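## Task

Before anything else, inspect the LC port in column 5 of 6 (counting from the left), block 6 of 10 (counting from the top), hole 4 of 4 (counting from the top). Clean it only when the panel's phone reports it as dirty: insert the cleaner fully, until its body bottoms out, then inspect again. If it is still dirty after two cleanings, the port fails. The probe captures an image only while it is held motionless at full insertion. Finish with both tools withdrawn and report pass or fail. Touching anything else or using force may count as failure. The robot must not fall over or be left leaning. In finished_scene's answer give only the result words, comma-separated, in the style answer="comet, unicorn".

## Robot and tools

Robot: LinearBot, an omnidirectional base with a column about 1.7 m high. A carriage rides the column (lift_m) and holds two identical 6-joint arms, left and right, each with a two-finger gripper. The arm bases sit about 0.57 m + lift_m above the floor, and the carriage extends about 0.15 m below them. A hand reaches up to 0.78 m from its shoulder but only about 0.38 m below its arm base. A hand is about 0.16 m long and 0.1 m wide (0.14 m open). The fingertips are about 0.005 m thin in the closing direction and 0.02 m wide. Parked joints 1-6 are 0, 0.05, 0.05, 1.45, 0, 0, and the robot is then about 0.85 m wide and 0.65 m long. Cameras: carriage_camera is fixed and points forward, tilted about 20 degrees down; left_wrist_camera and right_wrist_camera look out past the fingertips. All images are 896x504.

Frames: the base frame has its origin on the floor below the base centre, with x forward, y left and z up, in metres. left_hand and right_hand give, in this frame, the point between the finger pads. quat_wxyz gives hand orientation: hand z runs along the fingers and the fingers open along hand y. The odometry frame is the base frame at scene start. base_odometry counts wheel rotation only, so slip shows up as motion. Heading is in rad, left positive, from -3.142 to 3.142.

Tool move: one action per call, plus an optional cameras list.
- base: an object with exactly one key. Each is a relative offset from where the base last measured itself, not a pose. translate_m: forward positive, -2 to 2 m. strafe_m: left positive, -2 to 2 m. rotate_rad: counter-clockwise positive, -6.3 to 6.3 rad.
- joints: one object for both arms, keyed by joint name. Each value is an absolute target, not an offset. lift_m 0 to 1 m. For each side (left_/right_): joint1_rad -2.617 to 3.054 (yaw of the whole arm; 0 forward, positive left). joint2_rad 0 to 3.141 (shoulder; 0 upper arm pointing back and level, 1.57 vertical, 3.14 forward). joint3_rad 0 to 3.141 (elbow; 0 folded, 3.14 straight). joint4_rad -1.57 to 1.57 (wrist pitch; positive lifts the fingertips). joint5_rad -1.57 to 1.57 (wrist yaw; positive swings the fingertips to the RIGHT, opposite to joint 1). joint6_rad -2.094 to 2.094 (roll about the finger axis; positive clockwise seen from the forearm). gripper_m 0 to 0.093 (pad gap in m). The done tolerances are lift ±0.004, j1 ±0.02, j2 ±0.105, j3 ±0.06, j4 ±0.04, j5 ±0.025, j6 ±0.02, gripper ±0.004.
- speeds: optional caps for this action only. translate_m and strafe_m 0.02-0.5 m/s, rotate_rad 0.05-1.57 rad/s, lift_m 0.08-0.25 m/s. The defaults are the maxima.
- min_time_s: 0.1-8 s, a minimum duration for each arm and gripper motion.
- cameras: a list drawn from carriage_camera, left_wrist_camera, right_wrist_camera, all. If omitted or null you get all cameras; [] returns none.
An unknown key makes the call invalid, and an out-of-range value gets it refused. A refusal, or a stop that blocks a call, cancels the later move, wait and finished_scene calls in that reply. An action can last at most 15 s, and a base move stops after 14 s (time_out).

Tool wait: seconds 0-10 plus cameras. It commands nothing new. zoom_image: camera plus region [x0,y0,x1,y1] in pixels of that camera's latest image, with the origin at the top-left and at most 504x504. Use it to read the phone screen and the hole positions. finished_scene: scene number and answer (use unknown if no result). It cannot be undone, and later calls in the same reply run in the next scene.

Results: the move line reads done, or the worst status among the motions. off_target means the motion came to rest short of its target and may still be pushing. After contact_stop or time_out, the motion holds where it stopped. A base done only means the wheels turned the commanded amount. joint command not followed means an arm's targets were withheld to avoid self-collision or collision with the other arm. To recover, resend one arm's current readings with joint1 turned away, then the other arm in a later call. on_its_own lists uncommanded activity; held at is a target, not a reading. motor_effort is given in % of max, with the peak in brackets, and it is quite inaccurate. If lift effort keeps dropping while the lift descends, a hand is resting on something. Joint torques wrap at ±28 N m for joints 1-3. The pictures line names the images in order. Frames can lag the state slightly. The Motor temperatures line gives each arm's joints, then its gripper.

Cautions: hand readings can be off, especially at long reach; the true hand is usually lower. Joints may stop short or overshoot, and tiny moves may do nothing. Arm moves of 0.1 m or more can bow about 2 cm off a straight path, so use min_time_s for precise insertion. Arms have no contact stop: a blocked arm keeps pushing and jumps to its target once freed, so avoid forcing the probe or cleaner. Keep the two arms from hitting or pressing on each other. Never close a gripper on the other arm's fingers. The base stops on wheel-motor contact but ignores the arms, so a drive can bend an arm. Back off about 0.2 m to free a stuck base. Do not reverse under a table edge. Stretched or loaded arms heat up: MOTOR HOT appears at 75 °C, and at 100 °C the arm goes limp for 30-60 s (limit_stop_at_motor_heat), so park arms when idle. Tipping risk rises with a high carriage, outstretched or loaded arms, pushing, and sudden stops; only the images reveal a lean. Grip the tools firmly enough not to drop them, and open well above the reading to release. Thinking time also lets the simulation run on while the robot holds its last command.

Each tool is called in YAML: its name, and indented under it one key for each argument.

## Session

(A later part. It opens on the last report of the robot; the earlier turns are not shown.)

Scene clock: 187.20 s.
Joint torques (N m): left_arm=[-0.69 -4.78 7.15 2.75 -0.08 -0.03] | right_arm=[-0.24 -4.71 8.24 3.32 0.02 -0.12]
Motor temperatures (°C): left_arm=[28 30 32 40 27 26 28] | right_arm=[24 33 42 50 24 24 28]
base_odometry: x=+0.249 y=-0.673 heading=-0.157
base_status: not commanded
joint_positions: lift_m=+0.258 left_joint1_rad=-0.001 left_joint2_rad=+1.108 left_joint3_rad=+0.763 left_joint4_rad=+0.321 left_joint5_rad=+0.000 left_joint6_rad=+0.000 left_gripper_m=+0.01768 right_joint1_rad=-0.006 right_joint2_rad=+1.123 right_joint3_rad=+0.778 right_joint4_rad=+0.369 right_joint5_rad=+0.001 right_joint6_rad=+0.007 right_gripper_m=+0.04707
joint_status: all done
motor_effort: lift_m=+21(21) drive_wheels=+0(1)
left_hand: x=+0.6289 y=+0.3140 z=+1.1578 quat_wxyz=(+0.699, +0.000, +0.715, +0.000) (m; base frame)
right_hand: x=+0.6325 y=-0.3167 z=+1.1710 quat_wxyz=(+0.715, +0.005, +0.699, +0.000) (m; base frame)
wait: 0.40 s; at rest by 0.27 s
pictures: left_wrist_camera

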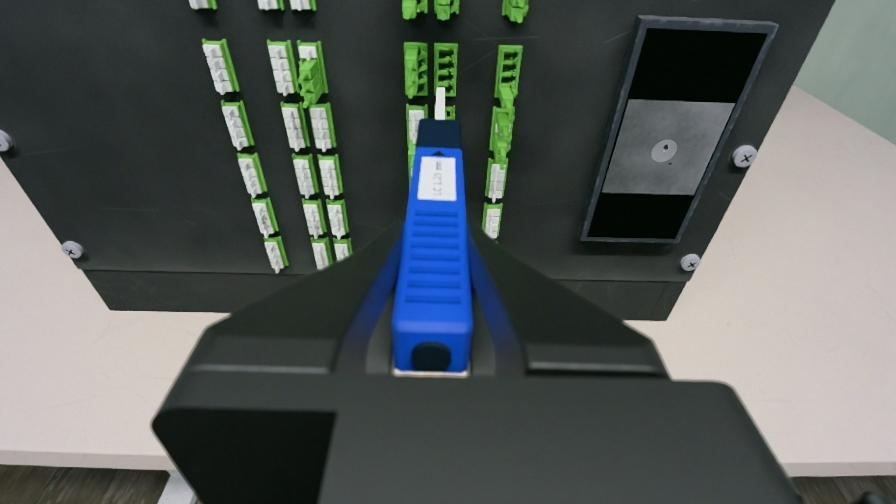

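move:
  base: {"translate_m": 0.004}
  speeds: {"translate_m": 0.02}
  cameras: []

wait:
  seconds: 0.4
  cameras: ["left_wrist_camera"]

zoom_image:
  camera: "left_wrist_camera"
  region: [410, 40, 474, 120]

Scene clock: 187.93 s.
Joint torques (N m): left_arm=[-0.66 -4.82 7.3 2.82 -0.11 0.01] | right_arm=[-0.17 -4.62 8.24 3.3 0.01 -0.12]
Motor temperatures (°C): left_arm=[28 30 32 40 27 26 29] | right_arm=[24 33 42 50 24 24 28]
move: done
base_odometry: x=+0.253 y=-0.673 heading=-0.157
base_status: done
joint_positions: lift_m=+0.258 left_joint1_rad=-0.001 left_joint2_rad=+1.108 left_joint3_rad=+0.763 left_joint4_rad=+0.321 left_joint5_rad=+0.000 left_joint6_rad=+0.000 left_gripper_m=+0.01768 right_joint1_rad=-0.006 right_joint2_rad=+1.123 right_joint3_rad=+0.778 right_joint4_rad=+0.369 right_joint5_rad=+0.001 right_joint6_rad=+0.007 right_gripper_m=+0.04707
joint_status: not commanded
motor_effort: lift_m=+21(21) drive_wheels=+1(8)
left_hand: x=+0.6289 y=+0.3140 z=+1.1578 quat_wxyz=(+0.699, +0.000, +0.715, +0.000) (m; base frame)
right_hand: x=+0.6325 y=-0.3167 z=+1.1710 quat_wxyz=(+0.715, +0.005, +0.699, +0.000) (m; base frame)
pictures: none
No camera images: "cameras" was empty.

Scene clock: 188.33 s.
Joint torques (N m): left_arm=[-0.61 -4.78 7.15 2.82 -0.1 0.01] | right_arm=[-0.24 -4.72 8.24 3.32 0.01 -0.11]
Motor temperatures (°C): left_arm=[28 30 32 40 27 26 29] | right_arm=[24 33 42 50 24 24 28]
base_odometry: x=+0.253 y=-0.673 heading=-0.157
base_status: done
joint_positions: lift_m=+0.258 left_joint1_rad=-0.001 left_joint2_rad=+1.108 left_joint3_rad=+0.763 left_joint4_rad=+0.321 left_joint5_rad=+0.000 left_joint6_rad=+0.000 left_gripper_m=+0.01768 right_joint1_rad=-0.006 right_joint2_rad=+1.123 right_joint3_rad=+0.778 right_joint4_rad=+0.369 right_joint5_rad=+0.001 right_joint6_rad=+0.007 right_gripper_m=+0.04707
joint_status: not commanded
motor_effort: lift_m=+21(21) drive_wheels=+1(8)
left_hand: x=+0.6289 y=+0.3140 z=+1.1578 quat_wxyz=(+0.699, +0.000, +0.715, +0.000) (m; base frame)
right_hand: x=+0.6325 y=-0.3167 z=+1.1710 quat_wxyz=(+0.715, +0.005, +0.699, +0.000) (m; base frame)
wait: 0.40 s; at rest by 0.27 s
pictures: left_wrist_camera

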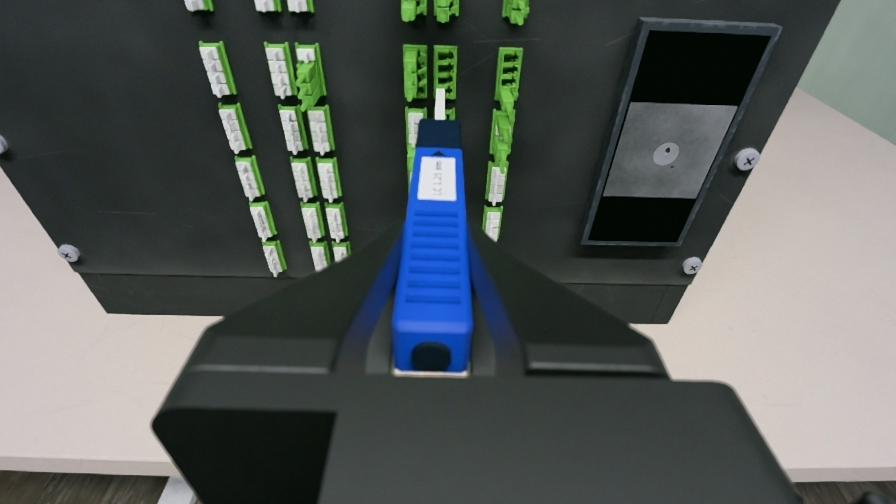

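Scaled by 6.300.

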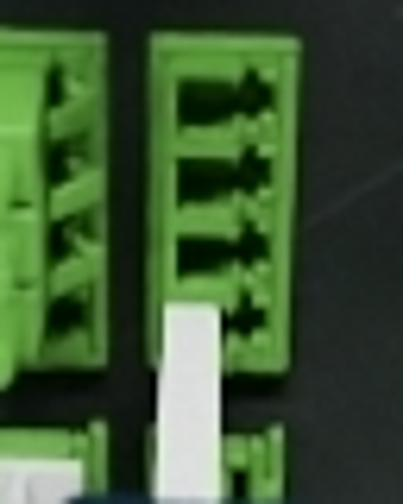

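move:
  base: {"translate_m": 0.003}
  joints: {"left_joint1_rad": -0.003}
  speeds: {"translate_m": 0.02}
  cameras: []

wait:
  seconds: 0.4
  cameras: ["left_wrist_camera"]

zoom_image:
  camera: "left_wrist_camera"
  region: [410, 40, 474, 120]

Scene clock: 189.20 s.
Joint torques (N m): left_arm=[-0.01 -4.49 7.23 2.83 -0.07 0.01] | right_arm=[-0.27 -4.71 8.28 3.31 0.02 -0.12]
Motor temperatures (°C): left_arm=[28 30 32 40 27 26 29] | right_arm=[24 33 42 50 24 24 28]
move: done
base_odometry: x=+0.256 y=-0.673 heading=-0.156
base_status: done
joint_positions: lift_m=+0.258 left_joint1_rad=-0.001 left_joint2_rad=+1.106 left_joint3_rad=+0.763 left_joint4_rad=+0.320 left_joint5_rad=+0.001 left_joint6_rad=+0.000 left_gripper_m=+0.01768 right_joint1_rad=-0.006 right_joint2_rad=+1.123 right_joint3_rad=+0.778 right_joint4_rad=+0.369 right_joint5_rad=+0.001 right_joint6_rad=+0.007 right_gripper_m=+0.04707
joint_status: all done
motor_effort: lift_m=+21(21) drive_wheels=+0(9)
left_hand: x=+0.6285 y=+0.3139 z=+1.1582 quat_wxyz=(+0.699, +0.000, +0.715, +0.000) (m; base frame)
right_hand: x=+0.6324 y=-0.3167 z=+1.1712 quat_wxyz=(+0.716, +0.005, +0.698, +0.000) (m; base frame)
pictures: none
No camera images: "cameras" was empty.

Scene clock: 189.60 s.
Joint torques (N m): left_arm=[-0.05 -4.46 7.21 2.82 -0.05 0.03] | right_arm=[-0.28 -4.66 8.32 3.32 0.01 -0.11]
Motor temperatures (°C): left_arm=[28 30 32 40 27 26 29] | right_arm=[24 33 42 50 24 24 28]
base_odometry: x=+0.256 y=-0.673 heading=-0.156
base_status: done
joint_positions: lift_m=+0.258 left_joint1_rad=-0.001 left_joint2_rad=+1.106 left_joint3_rad=+0.763 left_joint4_rad=+0.320 left_joint5_rad=+0.001 left_joint6_rad=+0.000 left_gripper_m=+0.01768 right_joint1_rad=-0.006 right_joint2_rad=+1.123 right_joint3_rad=+0.778 right_joint4_rad=+0.369 right_joint5_rad=+0.001 right_joint6_rad=+0.007 right_gripper_m=+0.04707
joint_status: all done
motor_effort: lift_m=+21(21) drive_wheels=-1(9)
left_hand: x=+0.6285 y=+0.3139 z=+1.1582 quat_wxyz=(+0.699, +0.000, +0.715, +0.000) (m; base frame)
right_hand: x=+0.6324 y=-0.3167 z=+1.1712 quat_wxyz=(+0.716, +0.005, +0.698, +0.000) (m; base frame)
wait: 0.40 s; at rest by 0.27 s
pictures: left_wrist_camera

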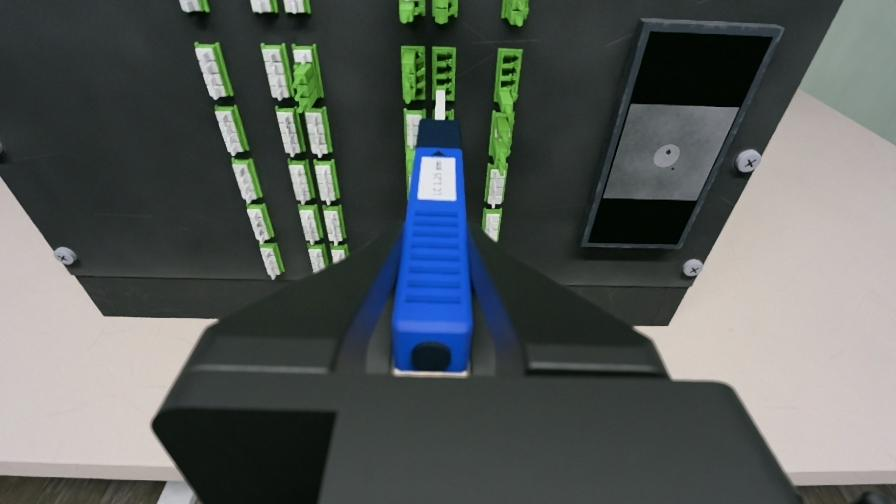

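Scaled by 6.300.

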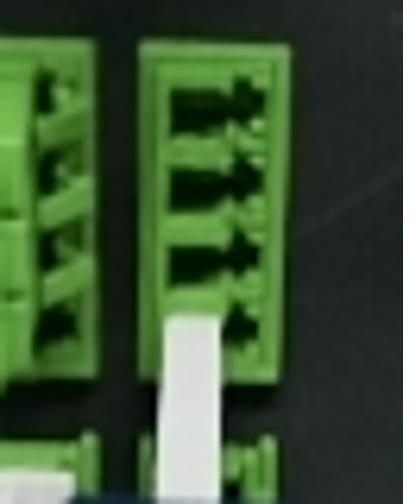

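move:
  base: {"translate_m": 0.004}
  speeds: {"translate_m": 0.02}
  cameras: []

wait:
  seconds: 0.4
  cameras: ["left_wrist_camera"]

zoom_image:
  camera: "left_wrist_camera"
  region: [410, 40, 474, 120]

Scene clock: 190.33 s.
Joint torques (N m): left_arm=[0.09 -4.49 7.3 2.8 -0.11 0.01] | right_arm=[-0.27 -4.63 8.28 3.33 0 -0.11]
Motor temperatures (°C): left_arm=[28 30 32 40 27 26 29] | right_arm=[24 33 43 50 24 24 28]
move: done
base_odometry: x=+0.260 y=-0.674 heading=-0.156
base_status: done
joint_positions: lift_m=+0.258 left_joint1_rad=-0.001 left_joint2_rad=+1.106 left_joint3_rad=+0.763 left_joint4_rad=+0.319 left_joint5_rad=+0.001 left_joint6_rad=+0.000 left_gripper_m=+0.01768 right_joint1_rad=-0.006 right_joint2_rad=+1.123 right_joint3_rad=+0.778 right_joint4_rad=+0.369 right_joint5_rad=+0.001 right_joint6_rad=+0.007 right_gripper_m=+0.04707
joint_status: not commanded
motor_effort: lift_m=+21(21) drive_wheels=-1(8)
left_hand: x=+0.6285 y=+0.3139 z=+1.1580 quat_wxyz=(+0.699, +0.000, +0.715, +0.000) (m; base frame)
right_hand: x=+0.6324 y=-0.3167 z=+1.1712 quat_wxyz=(+0.716, +0.005, +0.698, +0.000) (m; base frame)
pictures: none
No camera images: "cameras" was empty.

Scene clock: 190.73 s.
Joint torques (N m): left_arm=[0.18 -4.56 7.17 2.83 -0.08 0.06] | right_arm=[-0.29 -4.72 8.24 3.32 0.01 -0.12]
Motor temperatures (°C): left_arm=[28 30 32 40 27 26 29] | right_arm=[24 33 43 50 24 24 28]
base_odometry: x=+0.260 y=-0.674 heading=-0.156
base_status: done
joint_positions: lift_m=+0.258 left_joint1_rad=-0.001 left_joint2_rad=+1.106 left_joint3_rad=+0.763 left_joint4_rad=+0.319 left_joint5_rad=+0.001 left_joint6_rad=+0.000 left_gripper_m=+0.01768 right_joint1_rad=-0.006 right_joint2_rad=+1.123 right_joint3_rad=+0.778 right_joint4_rad=+0.369 right_joint5_rad=+0.001 right_joint6_rad=+0.007 right_gripper_m=+0.04707
joint_status: not commanded
motor_effort: lift_m=+21(21) drive_wheels=-1(8)
left_hand: x=+0.6285 y=+0.3139 z=+1.1580 quat_wxyz=(+0.699, +0.000, +0.715, +0.000) (m; base frame)
right_hand: x=+0.6324 y=-0.3167 z=+1.1712 quat_wxyz=(+0.716, +0.005, +0.698, +0.000) (m; base frame)
wait: 0.40 s; at rest by 0.27 s
pictures: left_wrist_camera

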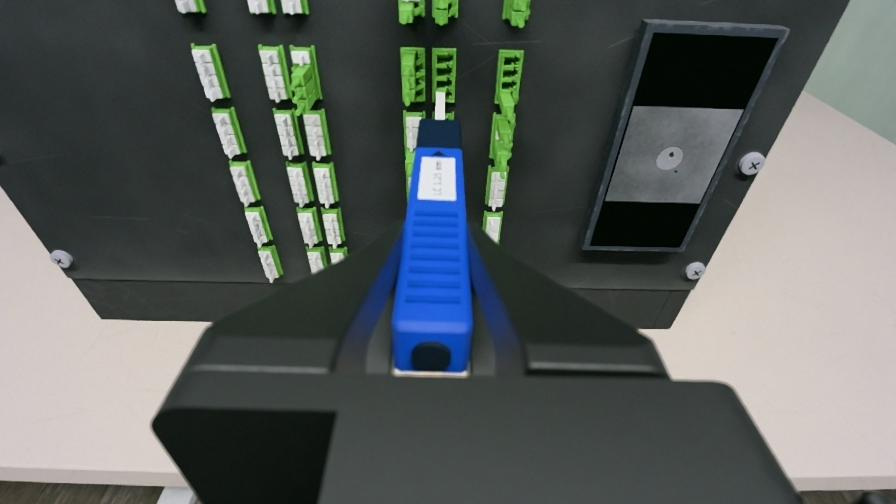

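Scaled by 6.300.

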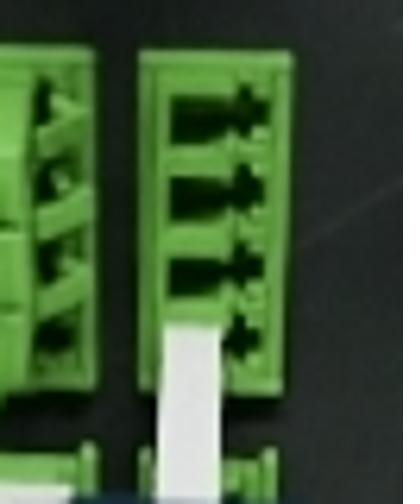

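move:
  base: {"translate_m": 0.004}
  speeds: {"translate_m": 0.02}
  cameras: []

move:
  base: {"translate_m": 0.004}
  speeds: {"translate_m": 0.02}
  cameras: ["left_wrist_camera"]

zoom_image:
  camera: "left_wrist_camera"
  region: [410, 40, 474, 120]

Scene clock: 191.43 s.
Joint torques (N m): left_arm=[0.01 -4.67 7.15 2.85 -0.06 0.04] | right_arm=[-0.32 -4.66 8.25 3.31 0.01 -0.12]
Motor temperatures (°C): left_arm=[28 30 32 40 27 26 29] | right_arm=[24 33 43 50 24 24 28]
move: done
base_odometry: x=+0.264 y=-0.674 heading=-0.156
base_status: done
joint_positions: lift_m=+0.258 left_joint1_rad=-0.001 left_joint2_rad=+1.106 left_joint3_rad=+0.763 left_joint4_rad=+0.318 left_joint5_rad=+0.001 left_joint6_rad=+0.000 left_gripper_m=+0.01768 right_joint1_rad=-0.006 right_joint2_rad=+1.123 right_joint3_rad=+0.778 right_joint4_rad=+0.369 right_joint5_rad=+0.001 right_joint6_rad=+0.007 right_gripper_m=+0.04707
joint_status: not commanded
motor_effort: lift_m=+21(21) drive_wheels=-1(8)
left_hand: x=+0.6285 y=+0.3139 z=+1.1577 quat_wxyz=(+0.698, +0.000, +0.716, +0.000) (m; base frame)
right_hand: x=+0.6324 y=-0.3167 z=+1.1712 quat_wxyz=(+0.716, +0.005, +0.698, +0.000) (m; base frame)
pictures: none
No camera images: "cameras" was empty.

Scene clock: 192.00 s.
Joint torques (N m): left_arm=[-0.01 -4.55 7.15 2.84 -0.01 -0.01] | right_arm=[-0.27 -4.66 8.27 3.29 0.01 -0.11]
Motor temperatures (°C): left_arm=[28 30 32 41 27 26 29] | right_arm=[24 33 43 50 24 24 28]
move: done
base_odometry: x=+0.268 y=-0.675 heading=-0.156
base_status: done
joint_positions: lift_m=+0.258 left_joint1_rad=-0.001 left_joint2_rad=+1.106 left_joint3_rad=+0.763 left_joint4_rad=+0.317 left_joint5_rad=+0.001 left_joint6_rad=+0.000 left_gripper_m=+0.01768 right_joint1_rad=-0.006 right_joint2_rad=+1.123 right_joint3_rad=+0.778 right_joint4_rad=+0.370 right_joint5_rad=+0.001 right_joint6_rad=+0.007 right_gripper_m=+0.04707
joint_status: not commanded
motor_effort: lift_m=+21(21) drive_wheels=+2(9)
left_hand: x=+0.6284 y=+0.3139 z=+1.1574 quat_wxyz=(+0.698, +0.000, +0.716, +0.000) (m; base frame)
right_hand: x=+0.6324 y=-0.3167 z=+1.1713 quat_wxyz=(+0.716, +0.005, +0.698, +0.000) (m; base frame)
pictures: left_wrist_camera

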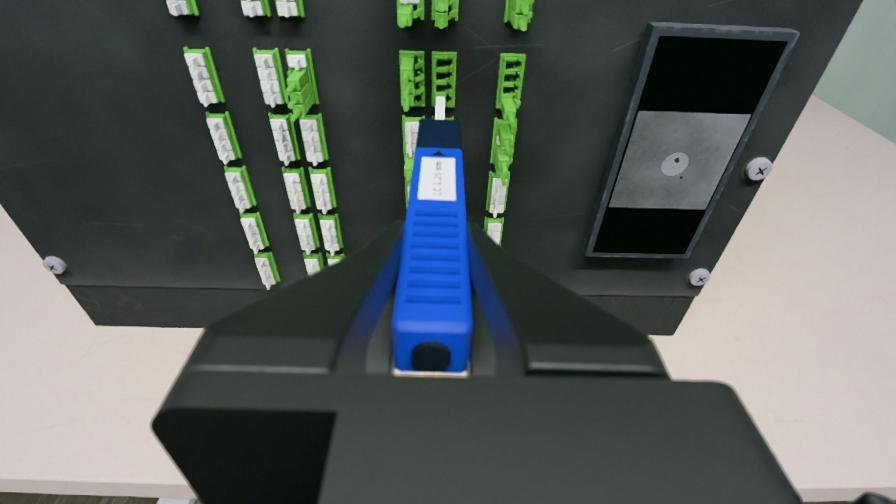

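Scaled by 6.300.

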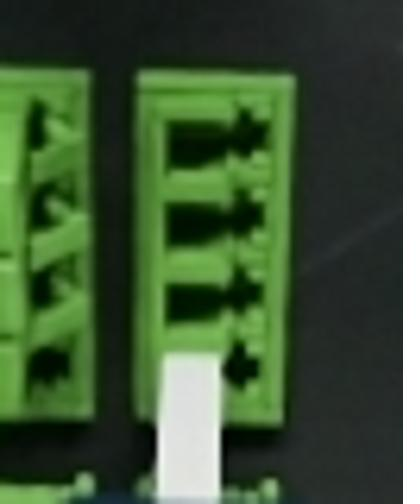

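move:
  base: {"translate_m": 0.004}
  speeds: {"translate_m": 0.02}
  cameras: []

move:
  base: {"translate_m": 0.004}
  speeds: {"translate_m": 0.02}
  cameras: ["left_wrist_camera"]

zoom_image:
  camera: "left_wrist_camera"
  region: [400, 40, 480, 140]

Scene clock: 192.70 s.
Joint torques (N m): left_arm=[-0.06 -4.51 7.24 2.84 -0.1 0] | right_arm=[-0.27 -4.74 8.28 3.31 0.01 -0.11]
Motor temperatures (°C): left_arm=[28 30 32 41 27 26 29] | right_arm=[24 33 43 50 24 24 28]
move: done
base_odometry: x=+0.272 y=-0.675 heading=-0.156
base_status: done
joint_positions: lift_m=+0.258 left_joint1_rad=-0.001 left_joint2_rad=+1.106 left_joint3_rad=+0.763 left_joint4_rad=+0.316 left_joint5_rad=+0.001 left_joint6_rad=+0.000 left_gripper_m=+0.01768 right_joint1_rad=-0.006 right_joint2_rad=+1.123 right_joint3_rad=+0.778 right_joint4_rad=+0.369 right_joint5_rad=+0.001 right_joint6_rad=+0.007 right_gripper_m=+0.04707
joint_status: not commanded
motor_effort: lift_m=+21(21) drive_wheels=+2(10)
left_hand: x=+0.6284 y=+0.3139 z=+1.1573 quat_wxyz=(+0.698, +0.000, +0.716, +0.000) (m; base frame)
right_hand: x=+0.6324 y=-0.3167 z=+1.1712 quat_wxyz=(+0.716, +0.005, +0.698, +0.000) (m; base frame)
pictures: none
No camera images: "cameras" was empty.

Scene clock: 193.27 s.
Joint torques (N m): left_arm=[-0.13 -3.95 7.19 2.94 -0.08 0.01] | right_arm=[-0.23 -4.63 8.28 3.32 0 -0.12]
Motor temperatures (°C): left_arm=[28 30 32 41 27 26 29] | right_arm=[24 33 43 50 24 24 28]
move: done
base_odometry: x=+0.276 y=-0.676 heading=-0.156
base_status: done
joint_positions: lift_m=+0.258 left_joint1_rad=-0.001 left_joint2_rad=+1.100 left_joint3_rad=+0.763 left_joint4_rad=+0.308 left_joint5_rad=+0.001 left_joint6_rad=+0.000 left_gripper_m=+0.01768 right_joint1_rad=-0.006 right_joint2_rad=+1.123 right_joint3_rad=+0.778 right_joint4_rad=+0.369 right_joint5_rad=+0.001 right_joint6_rad=+0.007 right_gripper_m=+0.04707
joint_status: not commanded
motor_effort: lift_m=+21(21) drive_wheels=+3(10)
left_hand: x=+0.6271 y=+0.3139 z=+1.1576 quat_wxyz=(+0.697, +0.000, +0.717, +0.000) (m; base frame)
right_hand: x=+0.6324 y=-0.3167 z=+1.1711 quat_wxyz=(+0.715, +0.005, +0.699, +0.000) (m; base frame)
pictures: left_wrist_camera

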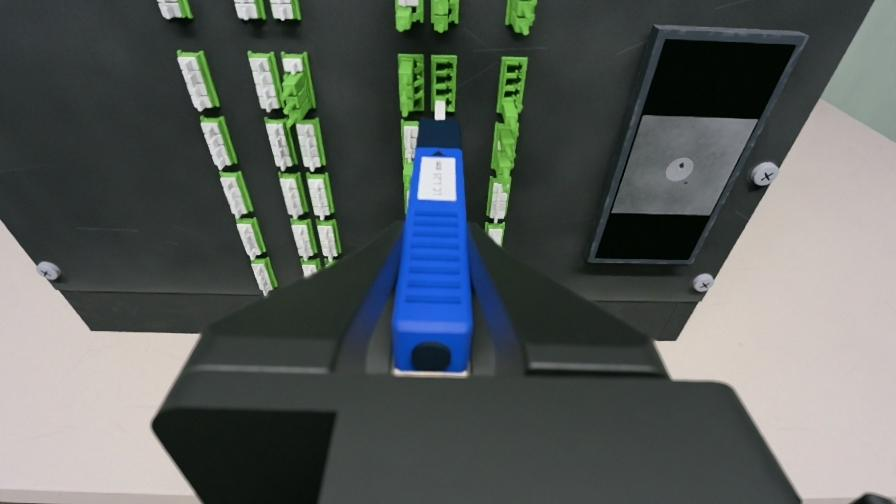

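Scaled by 5.040.

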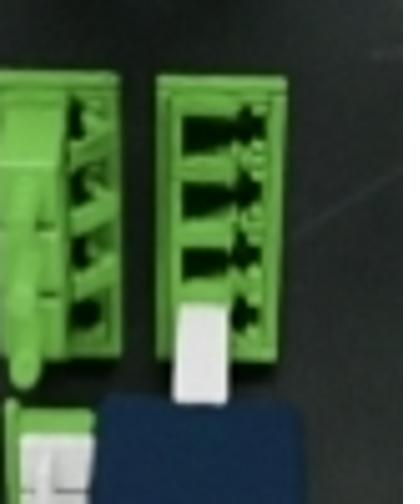

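move:
  base: {"translate_m": 0.004}
  speeds: {"translate_m": 0.02}
  cameras: ["left_wrist_camera"]

zoom_image:
  camera: "left_wrist_camera"
  region: [400, 40, 480, 140]

Scene clock: 194.07 s.
Joint torques (N m): left_arm=[0.2 -2.65 7.16 3.23 -0.01 0.03] | right_arm=[-0.18 -4.81 8.24 3.32 0.01 -0.11]
Motor temperatures (°C): left_arm=[28 30 32 41 27 26 29] | right_arm=[24 33 43 50 24 24 28]
move: done
base_odometry: x=+0.280 y=-0.676 heading=-0.156
base_status: done
joint_positions: lift_m=+0.258 left_joint1_rad=-0.001 left_joint2_rad=+1.084 left_joint3_rad=+0.763 left_joint4_rad=+0.287 left_joint5_rad=+0.001 left_joint6_rad=+0.000 left_gripper_m=+0.01768 right_joint1_rad=-0.006 right_joint2_rad=+1.123 right_joint3_rad=+0.778 right_joint4_rad=+0.369 right_joint5_rad=+0.001 right_joint6_rad=+0.007 right_gripper_m=+0.04707
joint_status: not commanded
motor_effort: lift_m=+21(21) drive_wheels=+3(10)
left_hand: x=+0.6238 y=+0.3139 z=+1.1584 quat_wxyz=(+0.695, +0.000, +0.719, +0.000) (m; base frame)
right_hand: x=+0.6324 y=-0.3167 z=+1.1711 quat_wxyz=(+0.715, +0.005, +0.699, +0.000) (m; base frame)
pictures: left_wrist_camera

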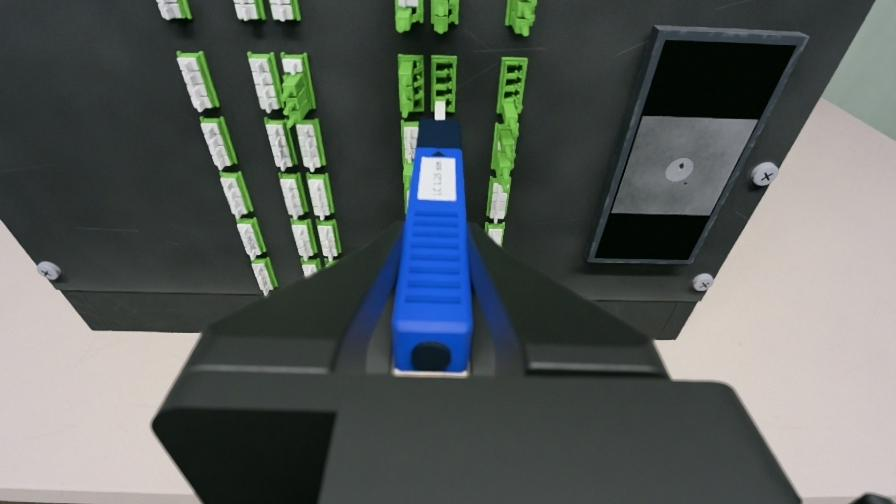

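Scaled by 5.040.

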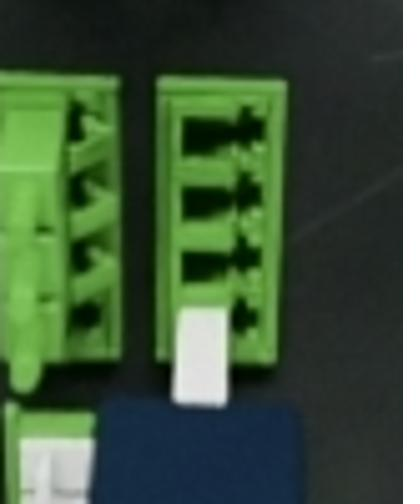

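move:
  joints: {"lift_m": 0.254}
  cameras: []

move:
  base: {"translate_m": 0.002}
  speeds: {"translate_m": 0.02}
  cameras: ["left_wrist_camera"]

zoom_image:
  camera: "left_wrist_camera"
  region: [400, 40, 480, 140]

Scene clock: 194.77 s.
Joint torques (N m): left_arm=[0.02 -2.29 7.02 3.1 -0.11 -0.01] | right_arm=[-0.27 -4.67 8.38 3.32 0.01 -0.11]
Motor temperatures (°C): left_arm=[28 30 32 41 27 26 29] | right_arm=[24 33 43 50 24 24 28]
move: done
base_odometry: x=+0.280 y=-0.676 heading=-0.156
base_status: not commanded
joint_positions: lift_m=+0.254 left_joint1_rad=-0.001 left_joint2_rad=+1.082 left_joint3_rad=+0.763 left_joint4_rad=+0.294 left_joint5_rad=+0.001 left_joint6_rad=+0.000 left_gripper_m=+0.01768 right_joint1_rad=-0.006 right_joint2_rad=+1.124 right_joint3_rad=+0.778 right_joint4_rad=+0.368 right_joint5_rad=+0.001 right_joint6_rad=+0.007 right_gripper_m=+0.04707
joint_status: all done
motor_effort: lift_m=+22(22) drive_wheels=+3(4)
left_hand: x=+0.6234 y=+0.3139 z=+1.1567 quat_wxyz=(+0.698, +0.000, +0.716, +0.000) (m; base frame)
right_hand: x=+0.6326 y=-0.3167 z=+1.1666 quat_wxyz=(+0.715, +0.005, +0.699, +0.000) (m; base frame)
pictures: none
No camera images: "cameras" was empty.

Scene clock: 195.33 s.
Joint torques (N m): left_arm=[-0.14 -1.52 7.38 3.2 -0.05 0.03] | right_arm=[-0.23 -4.79 8.25 3.32 0.02 -0.12]
Motor temperatures (°C): left_arm=[28 29 33 42 27 26 29] | right_arm=[24 33 43 50 24 24 28]
move: done
base_odometry: x=+0.282 y=-0.676 heading=-0.155
base_status: done
joint_positions: lift_m=+0.254 left_joint1_rad=-0.001 left_joint2_rad=+1.074 left_joint3_rad=+0.762 left_joint4_rad=+0.287 left_joint5_rad=+0.001 left_joint6_rad=+0.000 left_gripper_m=+0.01768 right_joint1_rad=-0.006 right_joint2_rad=+1.124 right_joint3_rad=+0.778 right_joint4_rad=+0.369 right_joint5_rad=+0.001 right_joint6_rad=+0.007 right_gripper_m=+0.04707
joint_status: not commanded
motor_effort: lift_m=+22(22) drive_wheels=+3(11)
left_hand: x=+0.6217 y=+0.3139 z=+1.1576 quat_wxyz=(+0.698, +0.000, +0.716, +0.000) (m; base frame)
right_hand: x=+0.6326 y=-0.3167 z=+1.1670 quat_wxyz=(+0.715, +0.005, +0.699, +0.000) (m; base frame)
pictures: left_wrist_camera

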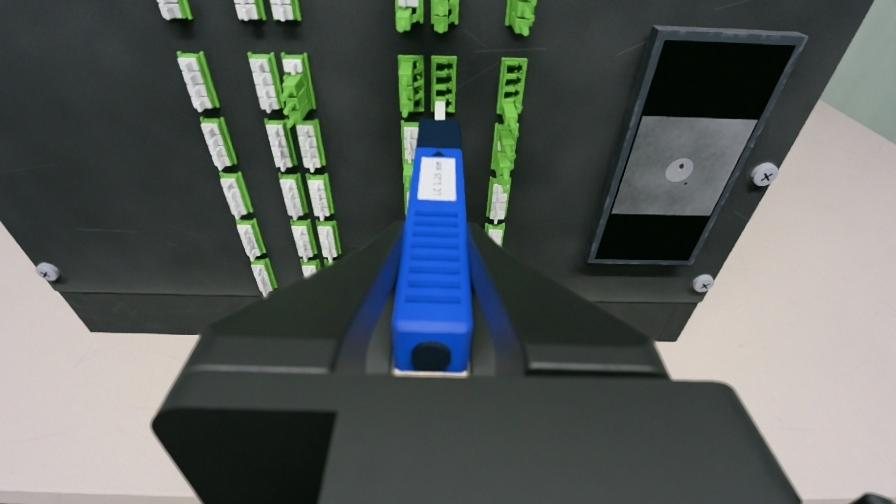

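Scaled by 5.040.

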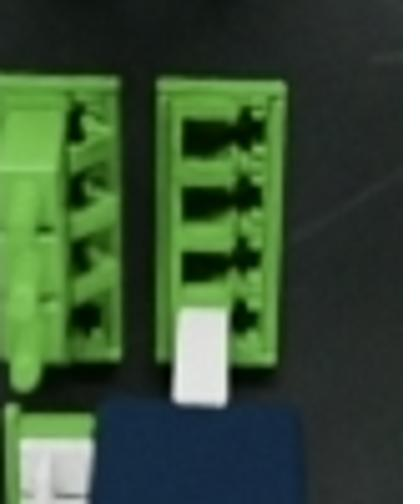

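move:
  base: {"translate_m": -0.008}
  speeds: {"translate_m": 0.02}
  cameras: []

move:
  base: {"translate_m": -0.05}
  speeds: {"translate_m": 0.04}

zoom_image:
  camera: "left_wrist_camera"
  region: [400, 0, 500, 130]

Scene clock: 196.33 s.
Joint torques (N m): left_arm=[0.09 -1.95 7.36 3.14 -0.07 0.05] | right_arm=[-0.31 -4.7 8.27 3.29 0.01 -0.11]
Motor temperatures (°C): left_arm=[28 29 33 42 27 26 29] | right_arm=[24 33 43 50 24 24 28]
move: done
base_odometry: x=+0.274 y=-0.675 heading=-0.156
base_status: done
joint_positions: lift_m=+0.254 left_joint1_rad=-0.001 left_joint2_rad=+1.079 left_joint3_rad=+0.762 left_joint4_rad=+0.292 left_joint5_rad=+0.001 left_joint6_rad=+0.000 left_gripper_m=+0.01768 right_joint1_rad=-0.006 right_joint2_rad=+1.124 right_joint3_rad=+0.778 right_joint4_rad=+0.370 right_joint5_rad=+0.001 right_joint6_rad=+0.007 right_gripper_m=+0.04707
joint_status: not commanded
motor_effort: lift_m=+21(22) drive_wheels=+2(6)
left_hand: x=+0.6227 y=+0.3139 z=+1.1572 quat_wxyz=(+0.698, +0.000, +0.716, +0.000) (m; base frame)
right_hand: x=+0.6326 y=-0.3167 z=+1.1671 quat_wxyz=(+0.715, +0.005, +0.699, +0.000) (m; base frame)
pictures: none
No camera images: "cameras" was empty.

Scene clock: 198.07 s.
Joint torques (N m): left_arm=[-0.1 -3.34 7.27 2.94 -0.1 0.02] | right_arm=[-0.24 -4.81 8.17 3.31 0.01 -0.11]
Motor temperatures (°C): left_arm=[28 29 33 42 27 26 29] | right_arm=[24 33 43 50 24 24 28]
move: done
base_odometry: x=+0.224 y=-0.668 heading=-0.156
base_status: done
joint_positions: lift_m=+0.254 left_joint1_rad=-0.001 left_joint2_rad=+1.092 left_joint3_rad=+0.762 left_joint4_rad=+0.312 left_joint5_rad=+0.001 left_joint6_rad=+0.000 left_gripper_m=+0.01768 right_joint1_rad=-0.006 right_joint2_rad=+1.124 right_joint3_rad=+0.778 right_joint4_rad=+0.370 right_joint5_rad=+0.001 right_joint6_rad=+0.007 right_gripper_m=+0.04707
joint_status: not commanded
motor_effort: lift_m=+22(22) drive_wheels=+6(9)
left_hand: x=+0.6256 y=+0.3139 z=+1.1570 quat_wxyz=(+0.701, +0.000, +0.714, +0.000) (m; base frame)
right_hand: x=+0.6326 y=-0.3167 z=+1.1671 quat_wxyz=(+0.715, +0.005, +0.699, +0.000) (m; base frame)
pictures: carriage_camera, left_wrist_camera, right_wrist_camera

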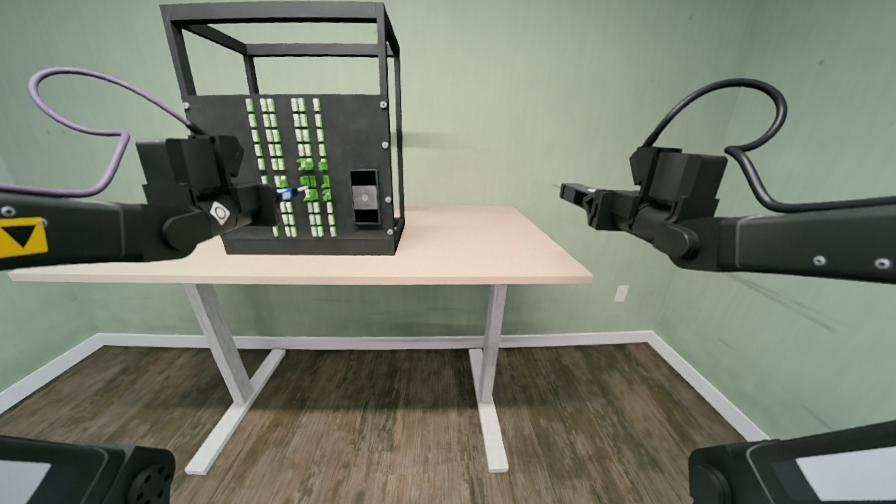

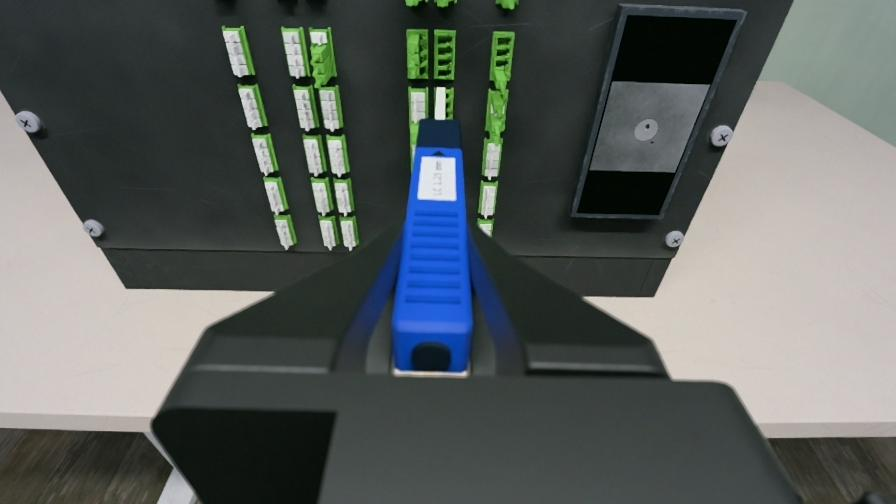

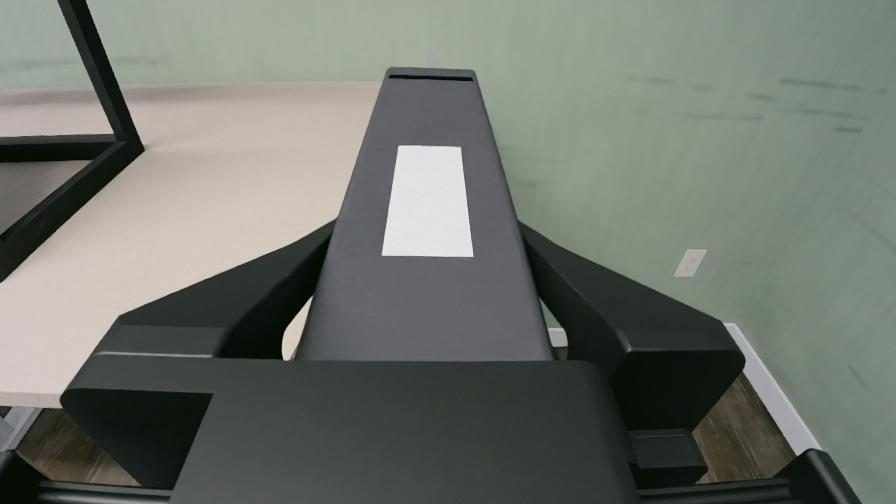

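Scaled by 3.877.

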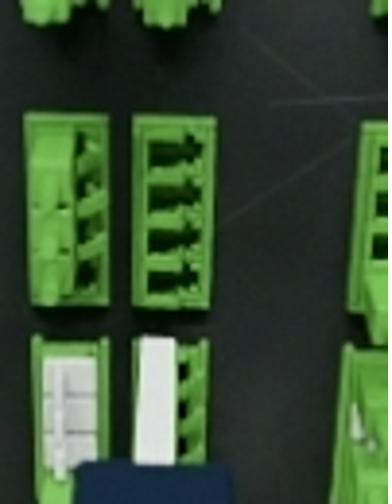

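move:
  base: {"translate_m": -0.09}
  joints: {"right_joint4_rad": 0.437, "right_joint1_rad": 0, "right_joint5_rad": 0, "lift_m": 0.256}
  speeds: {"translate_m": 0.1}
  cameras: []

move:
  base: {"strafe_m": 0.625}
  speeds: {"strafe_m": 0.25}
  cameras: ["right_wrist_camera"]

zoom_image:
  camera: "right_wrist_camera"
  region: [370, 0, 530, 90]

Scene clock: 199.97 s.
Joint torques (N m): left_arm=[0.05 -3.29 7.35 2.93 -0.07 0.02] | right_arm=[0.23 -4.82 8.28 3.21 0 -0.12]
Motor temperatures (°C): left_arm=[28 29 33 43 27 26 29] | right_arm=[24 33 43 50 24 24 28]
move: off_target
base_odometry: x=+0.135 y=-0.653 heading=-0.156
base_status: done
joint_positions: lift_m=+0.256 left_joint1_rad=-0.001 left_joint2_rad=+1.093 left_joint3_rad=+0.762 left_joint4_rad=+0.315 left_joint5_rad=+0.001 left_joint6_rad=+0.000 left_gripper_m=+0.01768 right_joint1_rad=-0.006 right_joint2_rad=+1.124 right_joint3_rad=+0.778 right_joint4_rad=+0.365 right_joint5_rad=+0.001 right_joint6_rad=+0.007 right_gripper_m=+0.04707
joint_status: right_joint4_rad off_target (ended at +0.365, target +0.437); the others done
motor_effort: lift_m=+25(27) drive_wheels=-2(14)
left_hand: x=+0.6257 y=+0.3139 z=+1.1591 quat_wxyz=(+0.702, +0.000, +0.713, +0.000) (m; base frame)
right_hand: x=+0.6326 y=-0.3167 z=+1.1675 quat_wxyz=(+0.714, +0.005, +0.700, +0.000) (m; base frame)
pictures: none
No camera images: "cameras" was empty.

Scene clock: 203.87 s.
Joint torques (N m): left_arm=[0.03 -3.37 7.39 2.9 -0.06 -0.03] | right_arm=[-0.02 -4.78 8.27 3.22 -0.02 -0.11]
Motor temperatures (°C): left_arm=[28 29 33 43 27 26 29] | right_arm=[24 33 43 51 24 24 28]
move: done
base_odometry: x=+0.232 y=-0.036 heading=-0.156
base_status: done
joint_positions: lift_m=+0.256 left_joint1_rad=-0.001 left_joint2_rad=+1.093 left_joint3_rad=+0.762 left_joint4_rad=+0.315 left_joint5_rad=+0.001 left_joint6_rad=+0.000 left_gripper_m=+0.01768 right_joint1_rad=-0.003 right_joint2_rad=+1.124 right_joint3_rad=+0.778 right_joint4_rad=+0.365 right_joint5_rad=+0.003 right_joint6_rad=+0.007 right_gripper_m=+0.04707
joint_status: not commanded
motor_effort: lift_m=+25(26) drive_wheels=-3(10)
left_hand: x=+0.6257 y=+0.3136 z=+1.1592 quat_wxyz=(+0.702, +0.001, +0.712, -0.001) (m; base frame)
right_hand: x=+0.6326 y=-0.3161 z=+1.1675 quat_wxyz=(+0.714, +0.005, +0.700, +0.000) (m; base frame)
pictures: right_wrist_camera

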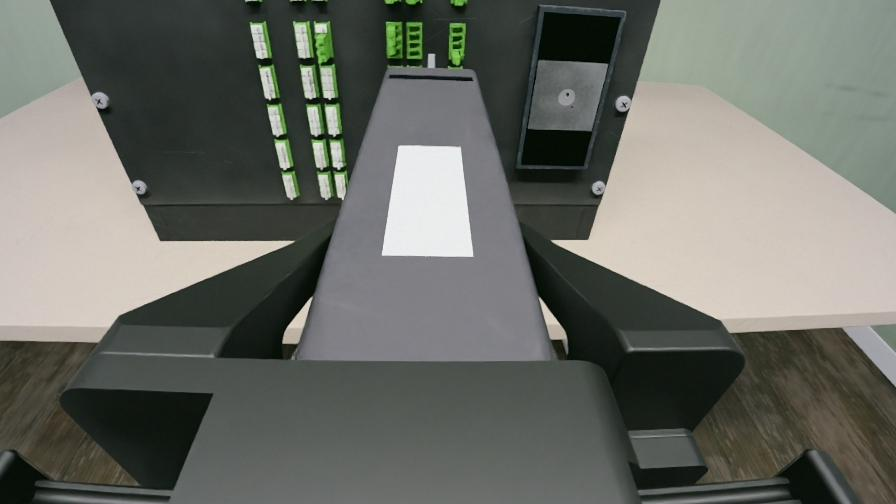

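Scaled by 3.150.

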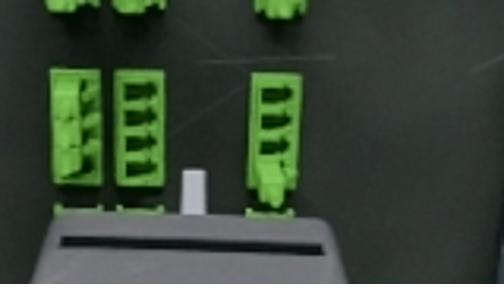

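move:
  base: {"strafe_m": 0.0145}
  speeds: {"strafe_m": 0.05}
  cameras: []

move:
  base: {"translate_m": 0.020}
  speeds: {"translate_m": 0.04}
  cameras: []

wait:
  seconds: 0.4
  cameras: ["right_wrist_camera"]

zoom_image:
  camera: "right_wrist_camera"
  region: [410, 10, 466, 74]

Scene clock: 204.80 s.
Joint torques (N m): left_arm=[-0.02 -3.21 7.35 2.84 -0.09 -0.03] | right_arm=[0.03 -4.72 8.23 3.23 -0.04 -0.12]
Motor temperatures (°C): left_arm=[28 29 33 43 27 26 29] | right_arm=[24 33 43 51 24 24 28]
move: done
base_odometry: x=+0.234 y=-0.021 heading=-0.155
base_status: done
joint_positions: lift_m=+0.256 left_joint1_rad=-0.001 left_joint2_rad=+1.093 left_joint3_rad=+0.762 left_joint4_rad=+0.316 left_joint5_rad=+0.000 left_joint6_rad=+0.000 left_gripper_m=+0.01768 right_joint1_rad=-0.003 right_joint2_rad=+1.124 right_joint3_rad=+0.778 right_joint4_rad=+0.363 right_joint5_rad=+0.003 right_joint6_rad=+0.007 right_gripper_m=+0.04707
joint_status: not commanded
motor_effort: lift_m=+25(26) drive_wheels=-2(9)
left_hand: x=+0.6257 y=+0.3138 z=+1.1593 quat_wxyz=(+0.702, +0.000, +0.712, +0.000) (m; base frame)
right_hand: x=+0.6326 y=-0.3158 z=+1.1670 quat_wxyz=(+0.713, +0.004, +0.701, +0.000) (m; base frame)
pictures: none
No camera images: "cameras" was empty.

Scene clock: 205.77 s.
Joint torques (N m): left_arm=[0.05 -3.41 7.23 2.87 -0.08 -0.02] | right_arm=[-0.02 -4.78 8.27 3.26 -0.03 -0.11]
Motor temperatures (°C): left_arm=[28 29 33 43 27 26 29] | right_arm=[24 33 43 51 24 24 28]
move: done
base_odometry: x=+0.254 y=-0.024 heading=-0.155
base_status: done
joint_positions: lift_m=+0.256 left_joint1_rad=-0.001 left_joint2_rad=+1.093 left_joint3_rad=+0.762 left_joint4_rad=+0.317 left_joint5_rad=+0.000 left_joint6_rad=+0.000 left_gripper_m=+0.01768 right_joint1_rad=-0.003 right_joint2_rad=+1.124 right_joint3_rad=+0.778 right_joint4_rad=+0.360 right_joint5_rad=+0.003 right_joint6_rad=+0.007 right_gripper_m=+0.04707
joint_status: not commanded
motor_effort: lift_m=+25(26) drive_wheels=+7(10)
left_hand: x=+0.6257 y=+0.3138 z=+1.1596 quat_wxyz=(+0.702, +0.000, +0.712, +0.000) (m; base frame)
right_hand: x=+0.6327 y=-0.3158 z=+1.1663 quat_wxyz=(+0.712, +0.004, +0.702, +0.000) (m; base frame)
pictures: none
No camera images: "cameras" was empty.

Scene clock: 206.17 s.
Joint torques (N m): left_arm=[0.01 -3.3 7.25 2.84 -0.12 0.01] | right_arm=[0.01 -4.86 8.27 3.28 -0.03 -0.12]
Motor temperatures (°C): left_arm=[28 29 34 43 27 26 29] | right_arm=[24 33 43 51 24 24 28]
base_odometry: x=+0.254 y=-0.024 heading=-0.155
base_status: done
joint_positions: lift_m=+0.256 left_joint1_rad=-0.001 left_joint2_rad=+1.093 left_joint3_rad=+0.762 left_joint4_rad=+0.317 left_joint5_rad=+0.000 left_joint6_rad=+0.000 left_gripper_m=+0.01768 right_joint1_rad=-0.003 right_joint2_rad=+1.124 right_joint3_rad=+0.778 right_joint4_rad=+0.360 right_joint5_rad=+0.003 right_joint6_rad=+0.007 right_gripper_m=+0.04707
joint_status: not commanded
motor_effort: lift_m=+25(26) drive_wheels=+7(10)
left_hand: x=+0.6257 y=+0.3138 z=+1.1596 quat_wxyz=(+0.702, +0.000, +0.712, +0.000) (m; base frame)
right_hand: x=+0.6327 y=-0.3158 z=+1.1663 quat_wxyz=(+0.712, +0.004, +0.702, +0.000) (m; base frame)
wait: 0.40 s; at rest by 0.27 s
pictures: right_wrist_camera

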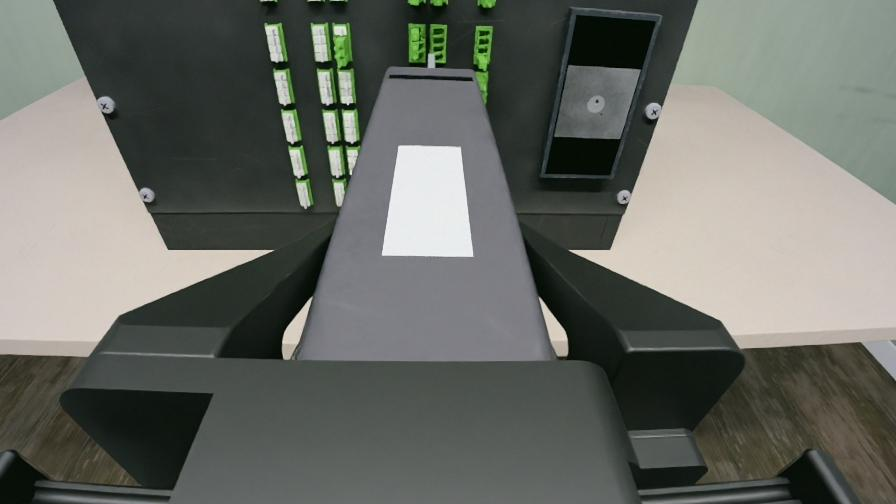

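Scaled by 7.875.

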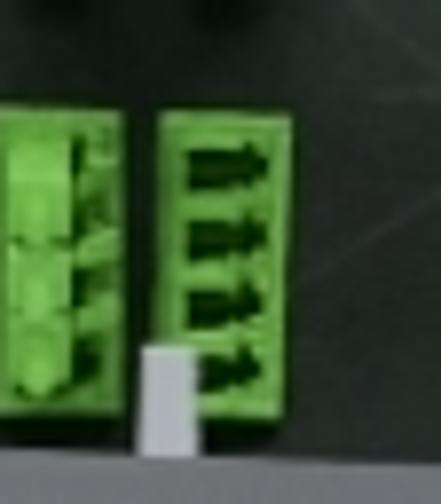

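move:
  base: {"strafe_m": -0.0040}
  joints: {"lift_m": 0.2527}
  speeds: {"strafe_m": 0.03}
  cameras: []

move:
  base: {"translate_m": 0.004}
  speeds: {"translate_m": 0.02}
  cameras: []

wait:
  seconds: 0.4
  cameras: ["right_wrist_camera"]

zoom_image:
  camera: "right_wrist_camera"
  region: [410, 10, 466, 74]

Scene clock: 207.10 s.
Joint torques (N m): left_arm=[0.25 -3.44 7.43 2.84 -0.06 -0.01] | right_arm=[-0.14 -4.62 8.24 3.3 -0.02 -0.12]
Motor temperatures (°C): left_arm=[28 29 34 43 27 26 29] | right_arm=[24 33 43 50 24 24 28]
move: done
base_odometry: x=+0.253 y=-0.028 heading=-0.154
base_status: done
joint_positions: lift_m=+0.253 left_joint1_rad=-0.003 left_joint2_rad=+1.093 left_joint3_rad=+0.762 left_joint4_rad=+0.318 left_joint5_rad=+0.000 left_joint6_rad=+0.000 left_gripper_m=+0.01768 right_joint1_rad=-0.001 right_joint2_rad=+1.124 right_joint3_rad=+0.778 right_joint4_rad=+0.357 right_joint5_rad=+0.003 right_joint6_rad=+0.007 right_gripper_m=+0.04707
joint_status: all done
motor_effort: lift_m=+22(23) drive_wheels=+6(13)
left_hand: x=+0.6257 y=+0.3130 z=+1.1568 quat_wxyz=(+0.702, +0.001, +0.712, -0.001) (m; base frame)
right_hand: x=+0.6327 y=-0.3154 z=+1.1627 quat_wxyz=(+0.711, +0.004, +0.703, +0.001) (m; base frame)
pictures: none
No camera images: "cameras" was empty.

Scene clock: 207.67 s.
Joint torques (N m): left_arm=[-0.08 -3.43 7.16 2.81 0 0.05] | right_arm=[-0.12 -4.81 8.36 3.31 -0.04 -0.12]
Motor temperatures (°C): left_arm=[28 29 34 43 27 26 29] | right_arm=[24 33 43 50 24 24 28]
move: done
base_odometry: x=+0.257 y=-0.028 heading=-0.154
base_status: done
joint_positions: lift_m=+0.253 left_joint1_rad=-0.003 left_joint2_rad=+1.093 left_joint3_rad=+0.762 left_joint4_rad=+0.318 left_joint5_rad=+0.000 left_joint6_rad=+0.000 left_gripper_m=+0.01768 right_joint1_rad=-0.001 right_joint2_rad=+1.124 right_joint3_rad=+0.778 right_joint4_rad=+0.357 right_joint5_rad=+0.003 right_joint6_rad=+0.007 right_gripper_m=+0.04707
joint_status: not commanded
motor_effort: lift_m=+21(22) drive_wheels=-7(12)
left_hand: x=+0.6257 y=+0.3130 z=+1.1570 quat_wxyz=(+0.703, +0.001, +0.712, -0.001) (m; base frame)
right_hand: x=+0.6327 y=-0.3154 z=+1.1626 quat_wxyz=(+0.711, +0.004, +0.703, +0.001) (m; base frame)
pictures: none
No camera images: "cameras" was empty.

Scene clock: 208.07 s.
Joint torques (N m): left_arm=[0.39 -3.23 7.25 2.86 -0.07 0.01] | right_arm=[-0.12 -4.86 8.2 3.33 -0.03 -0.11]
Motor temperatures (°C): left_arm=[28 29 34 43 27 26 29] | right_arm=[24 33 43 50 24 24 28]
base_odometry: x=+0.257 y=-0.028 heading=-0.154
base_status: done
joint_positions: lift_m=+0.253 left_joint1_rad=-0.003 left_joint2_rad=+1.093 left_joint3_rad=+0.762 left_joint4_rad=+0.318 left_joint5_rad=+0.000 left_joint6_rad=+0.000 left_gripper_m=+0.01768 right_joint1_rad=-0.001 right_joint2_rad=+1.124 right_joint3_rad=+0.778 right_joint4_rad=+0.357 right_joint5_rad=+0.003 right_joint6_rad=+0.007 right_gripper_m=+0.04707
joint_status: not commanded
motor_effort: lift_m=+21(22) drive_wheels=+7(12)
left_hand: x=+0.6257 y=+0.3130 z=+1.1570 quat_wxyz=(+0.703, +0.001, +0.712, -0.001) (m; base frame)
right_hand: x=+0.6327 y=-0.3154 z=+1.1626 quat_wxyz=(+0.711, +0.004, +0.703, +0.001) (m; base frame)
wait: 0.40 s; at rest by 0.27 s
pictures: right_wrist_camera

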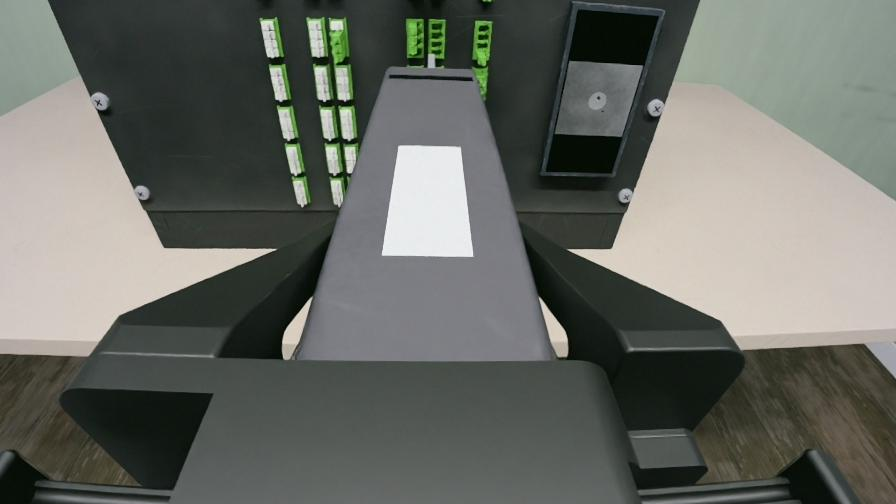

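Scaled by 7.875.

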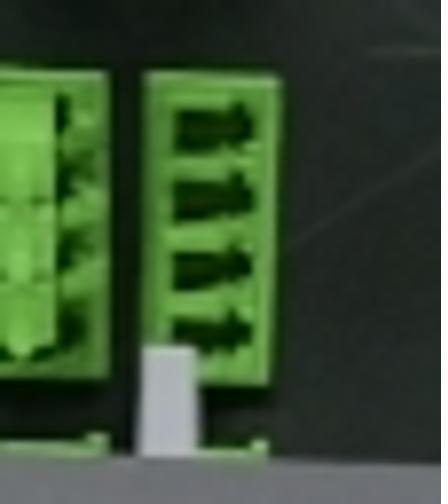

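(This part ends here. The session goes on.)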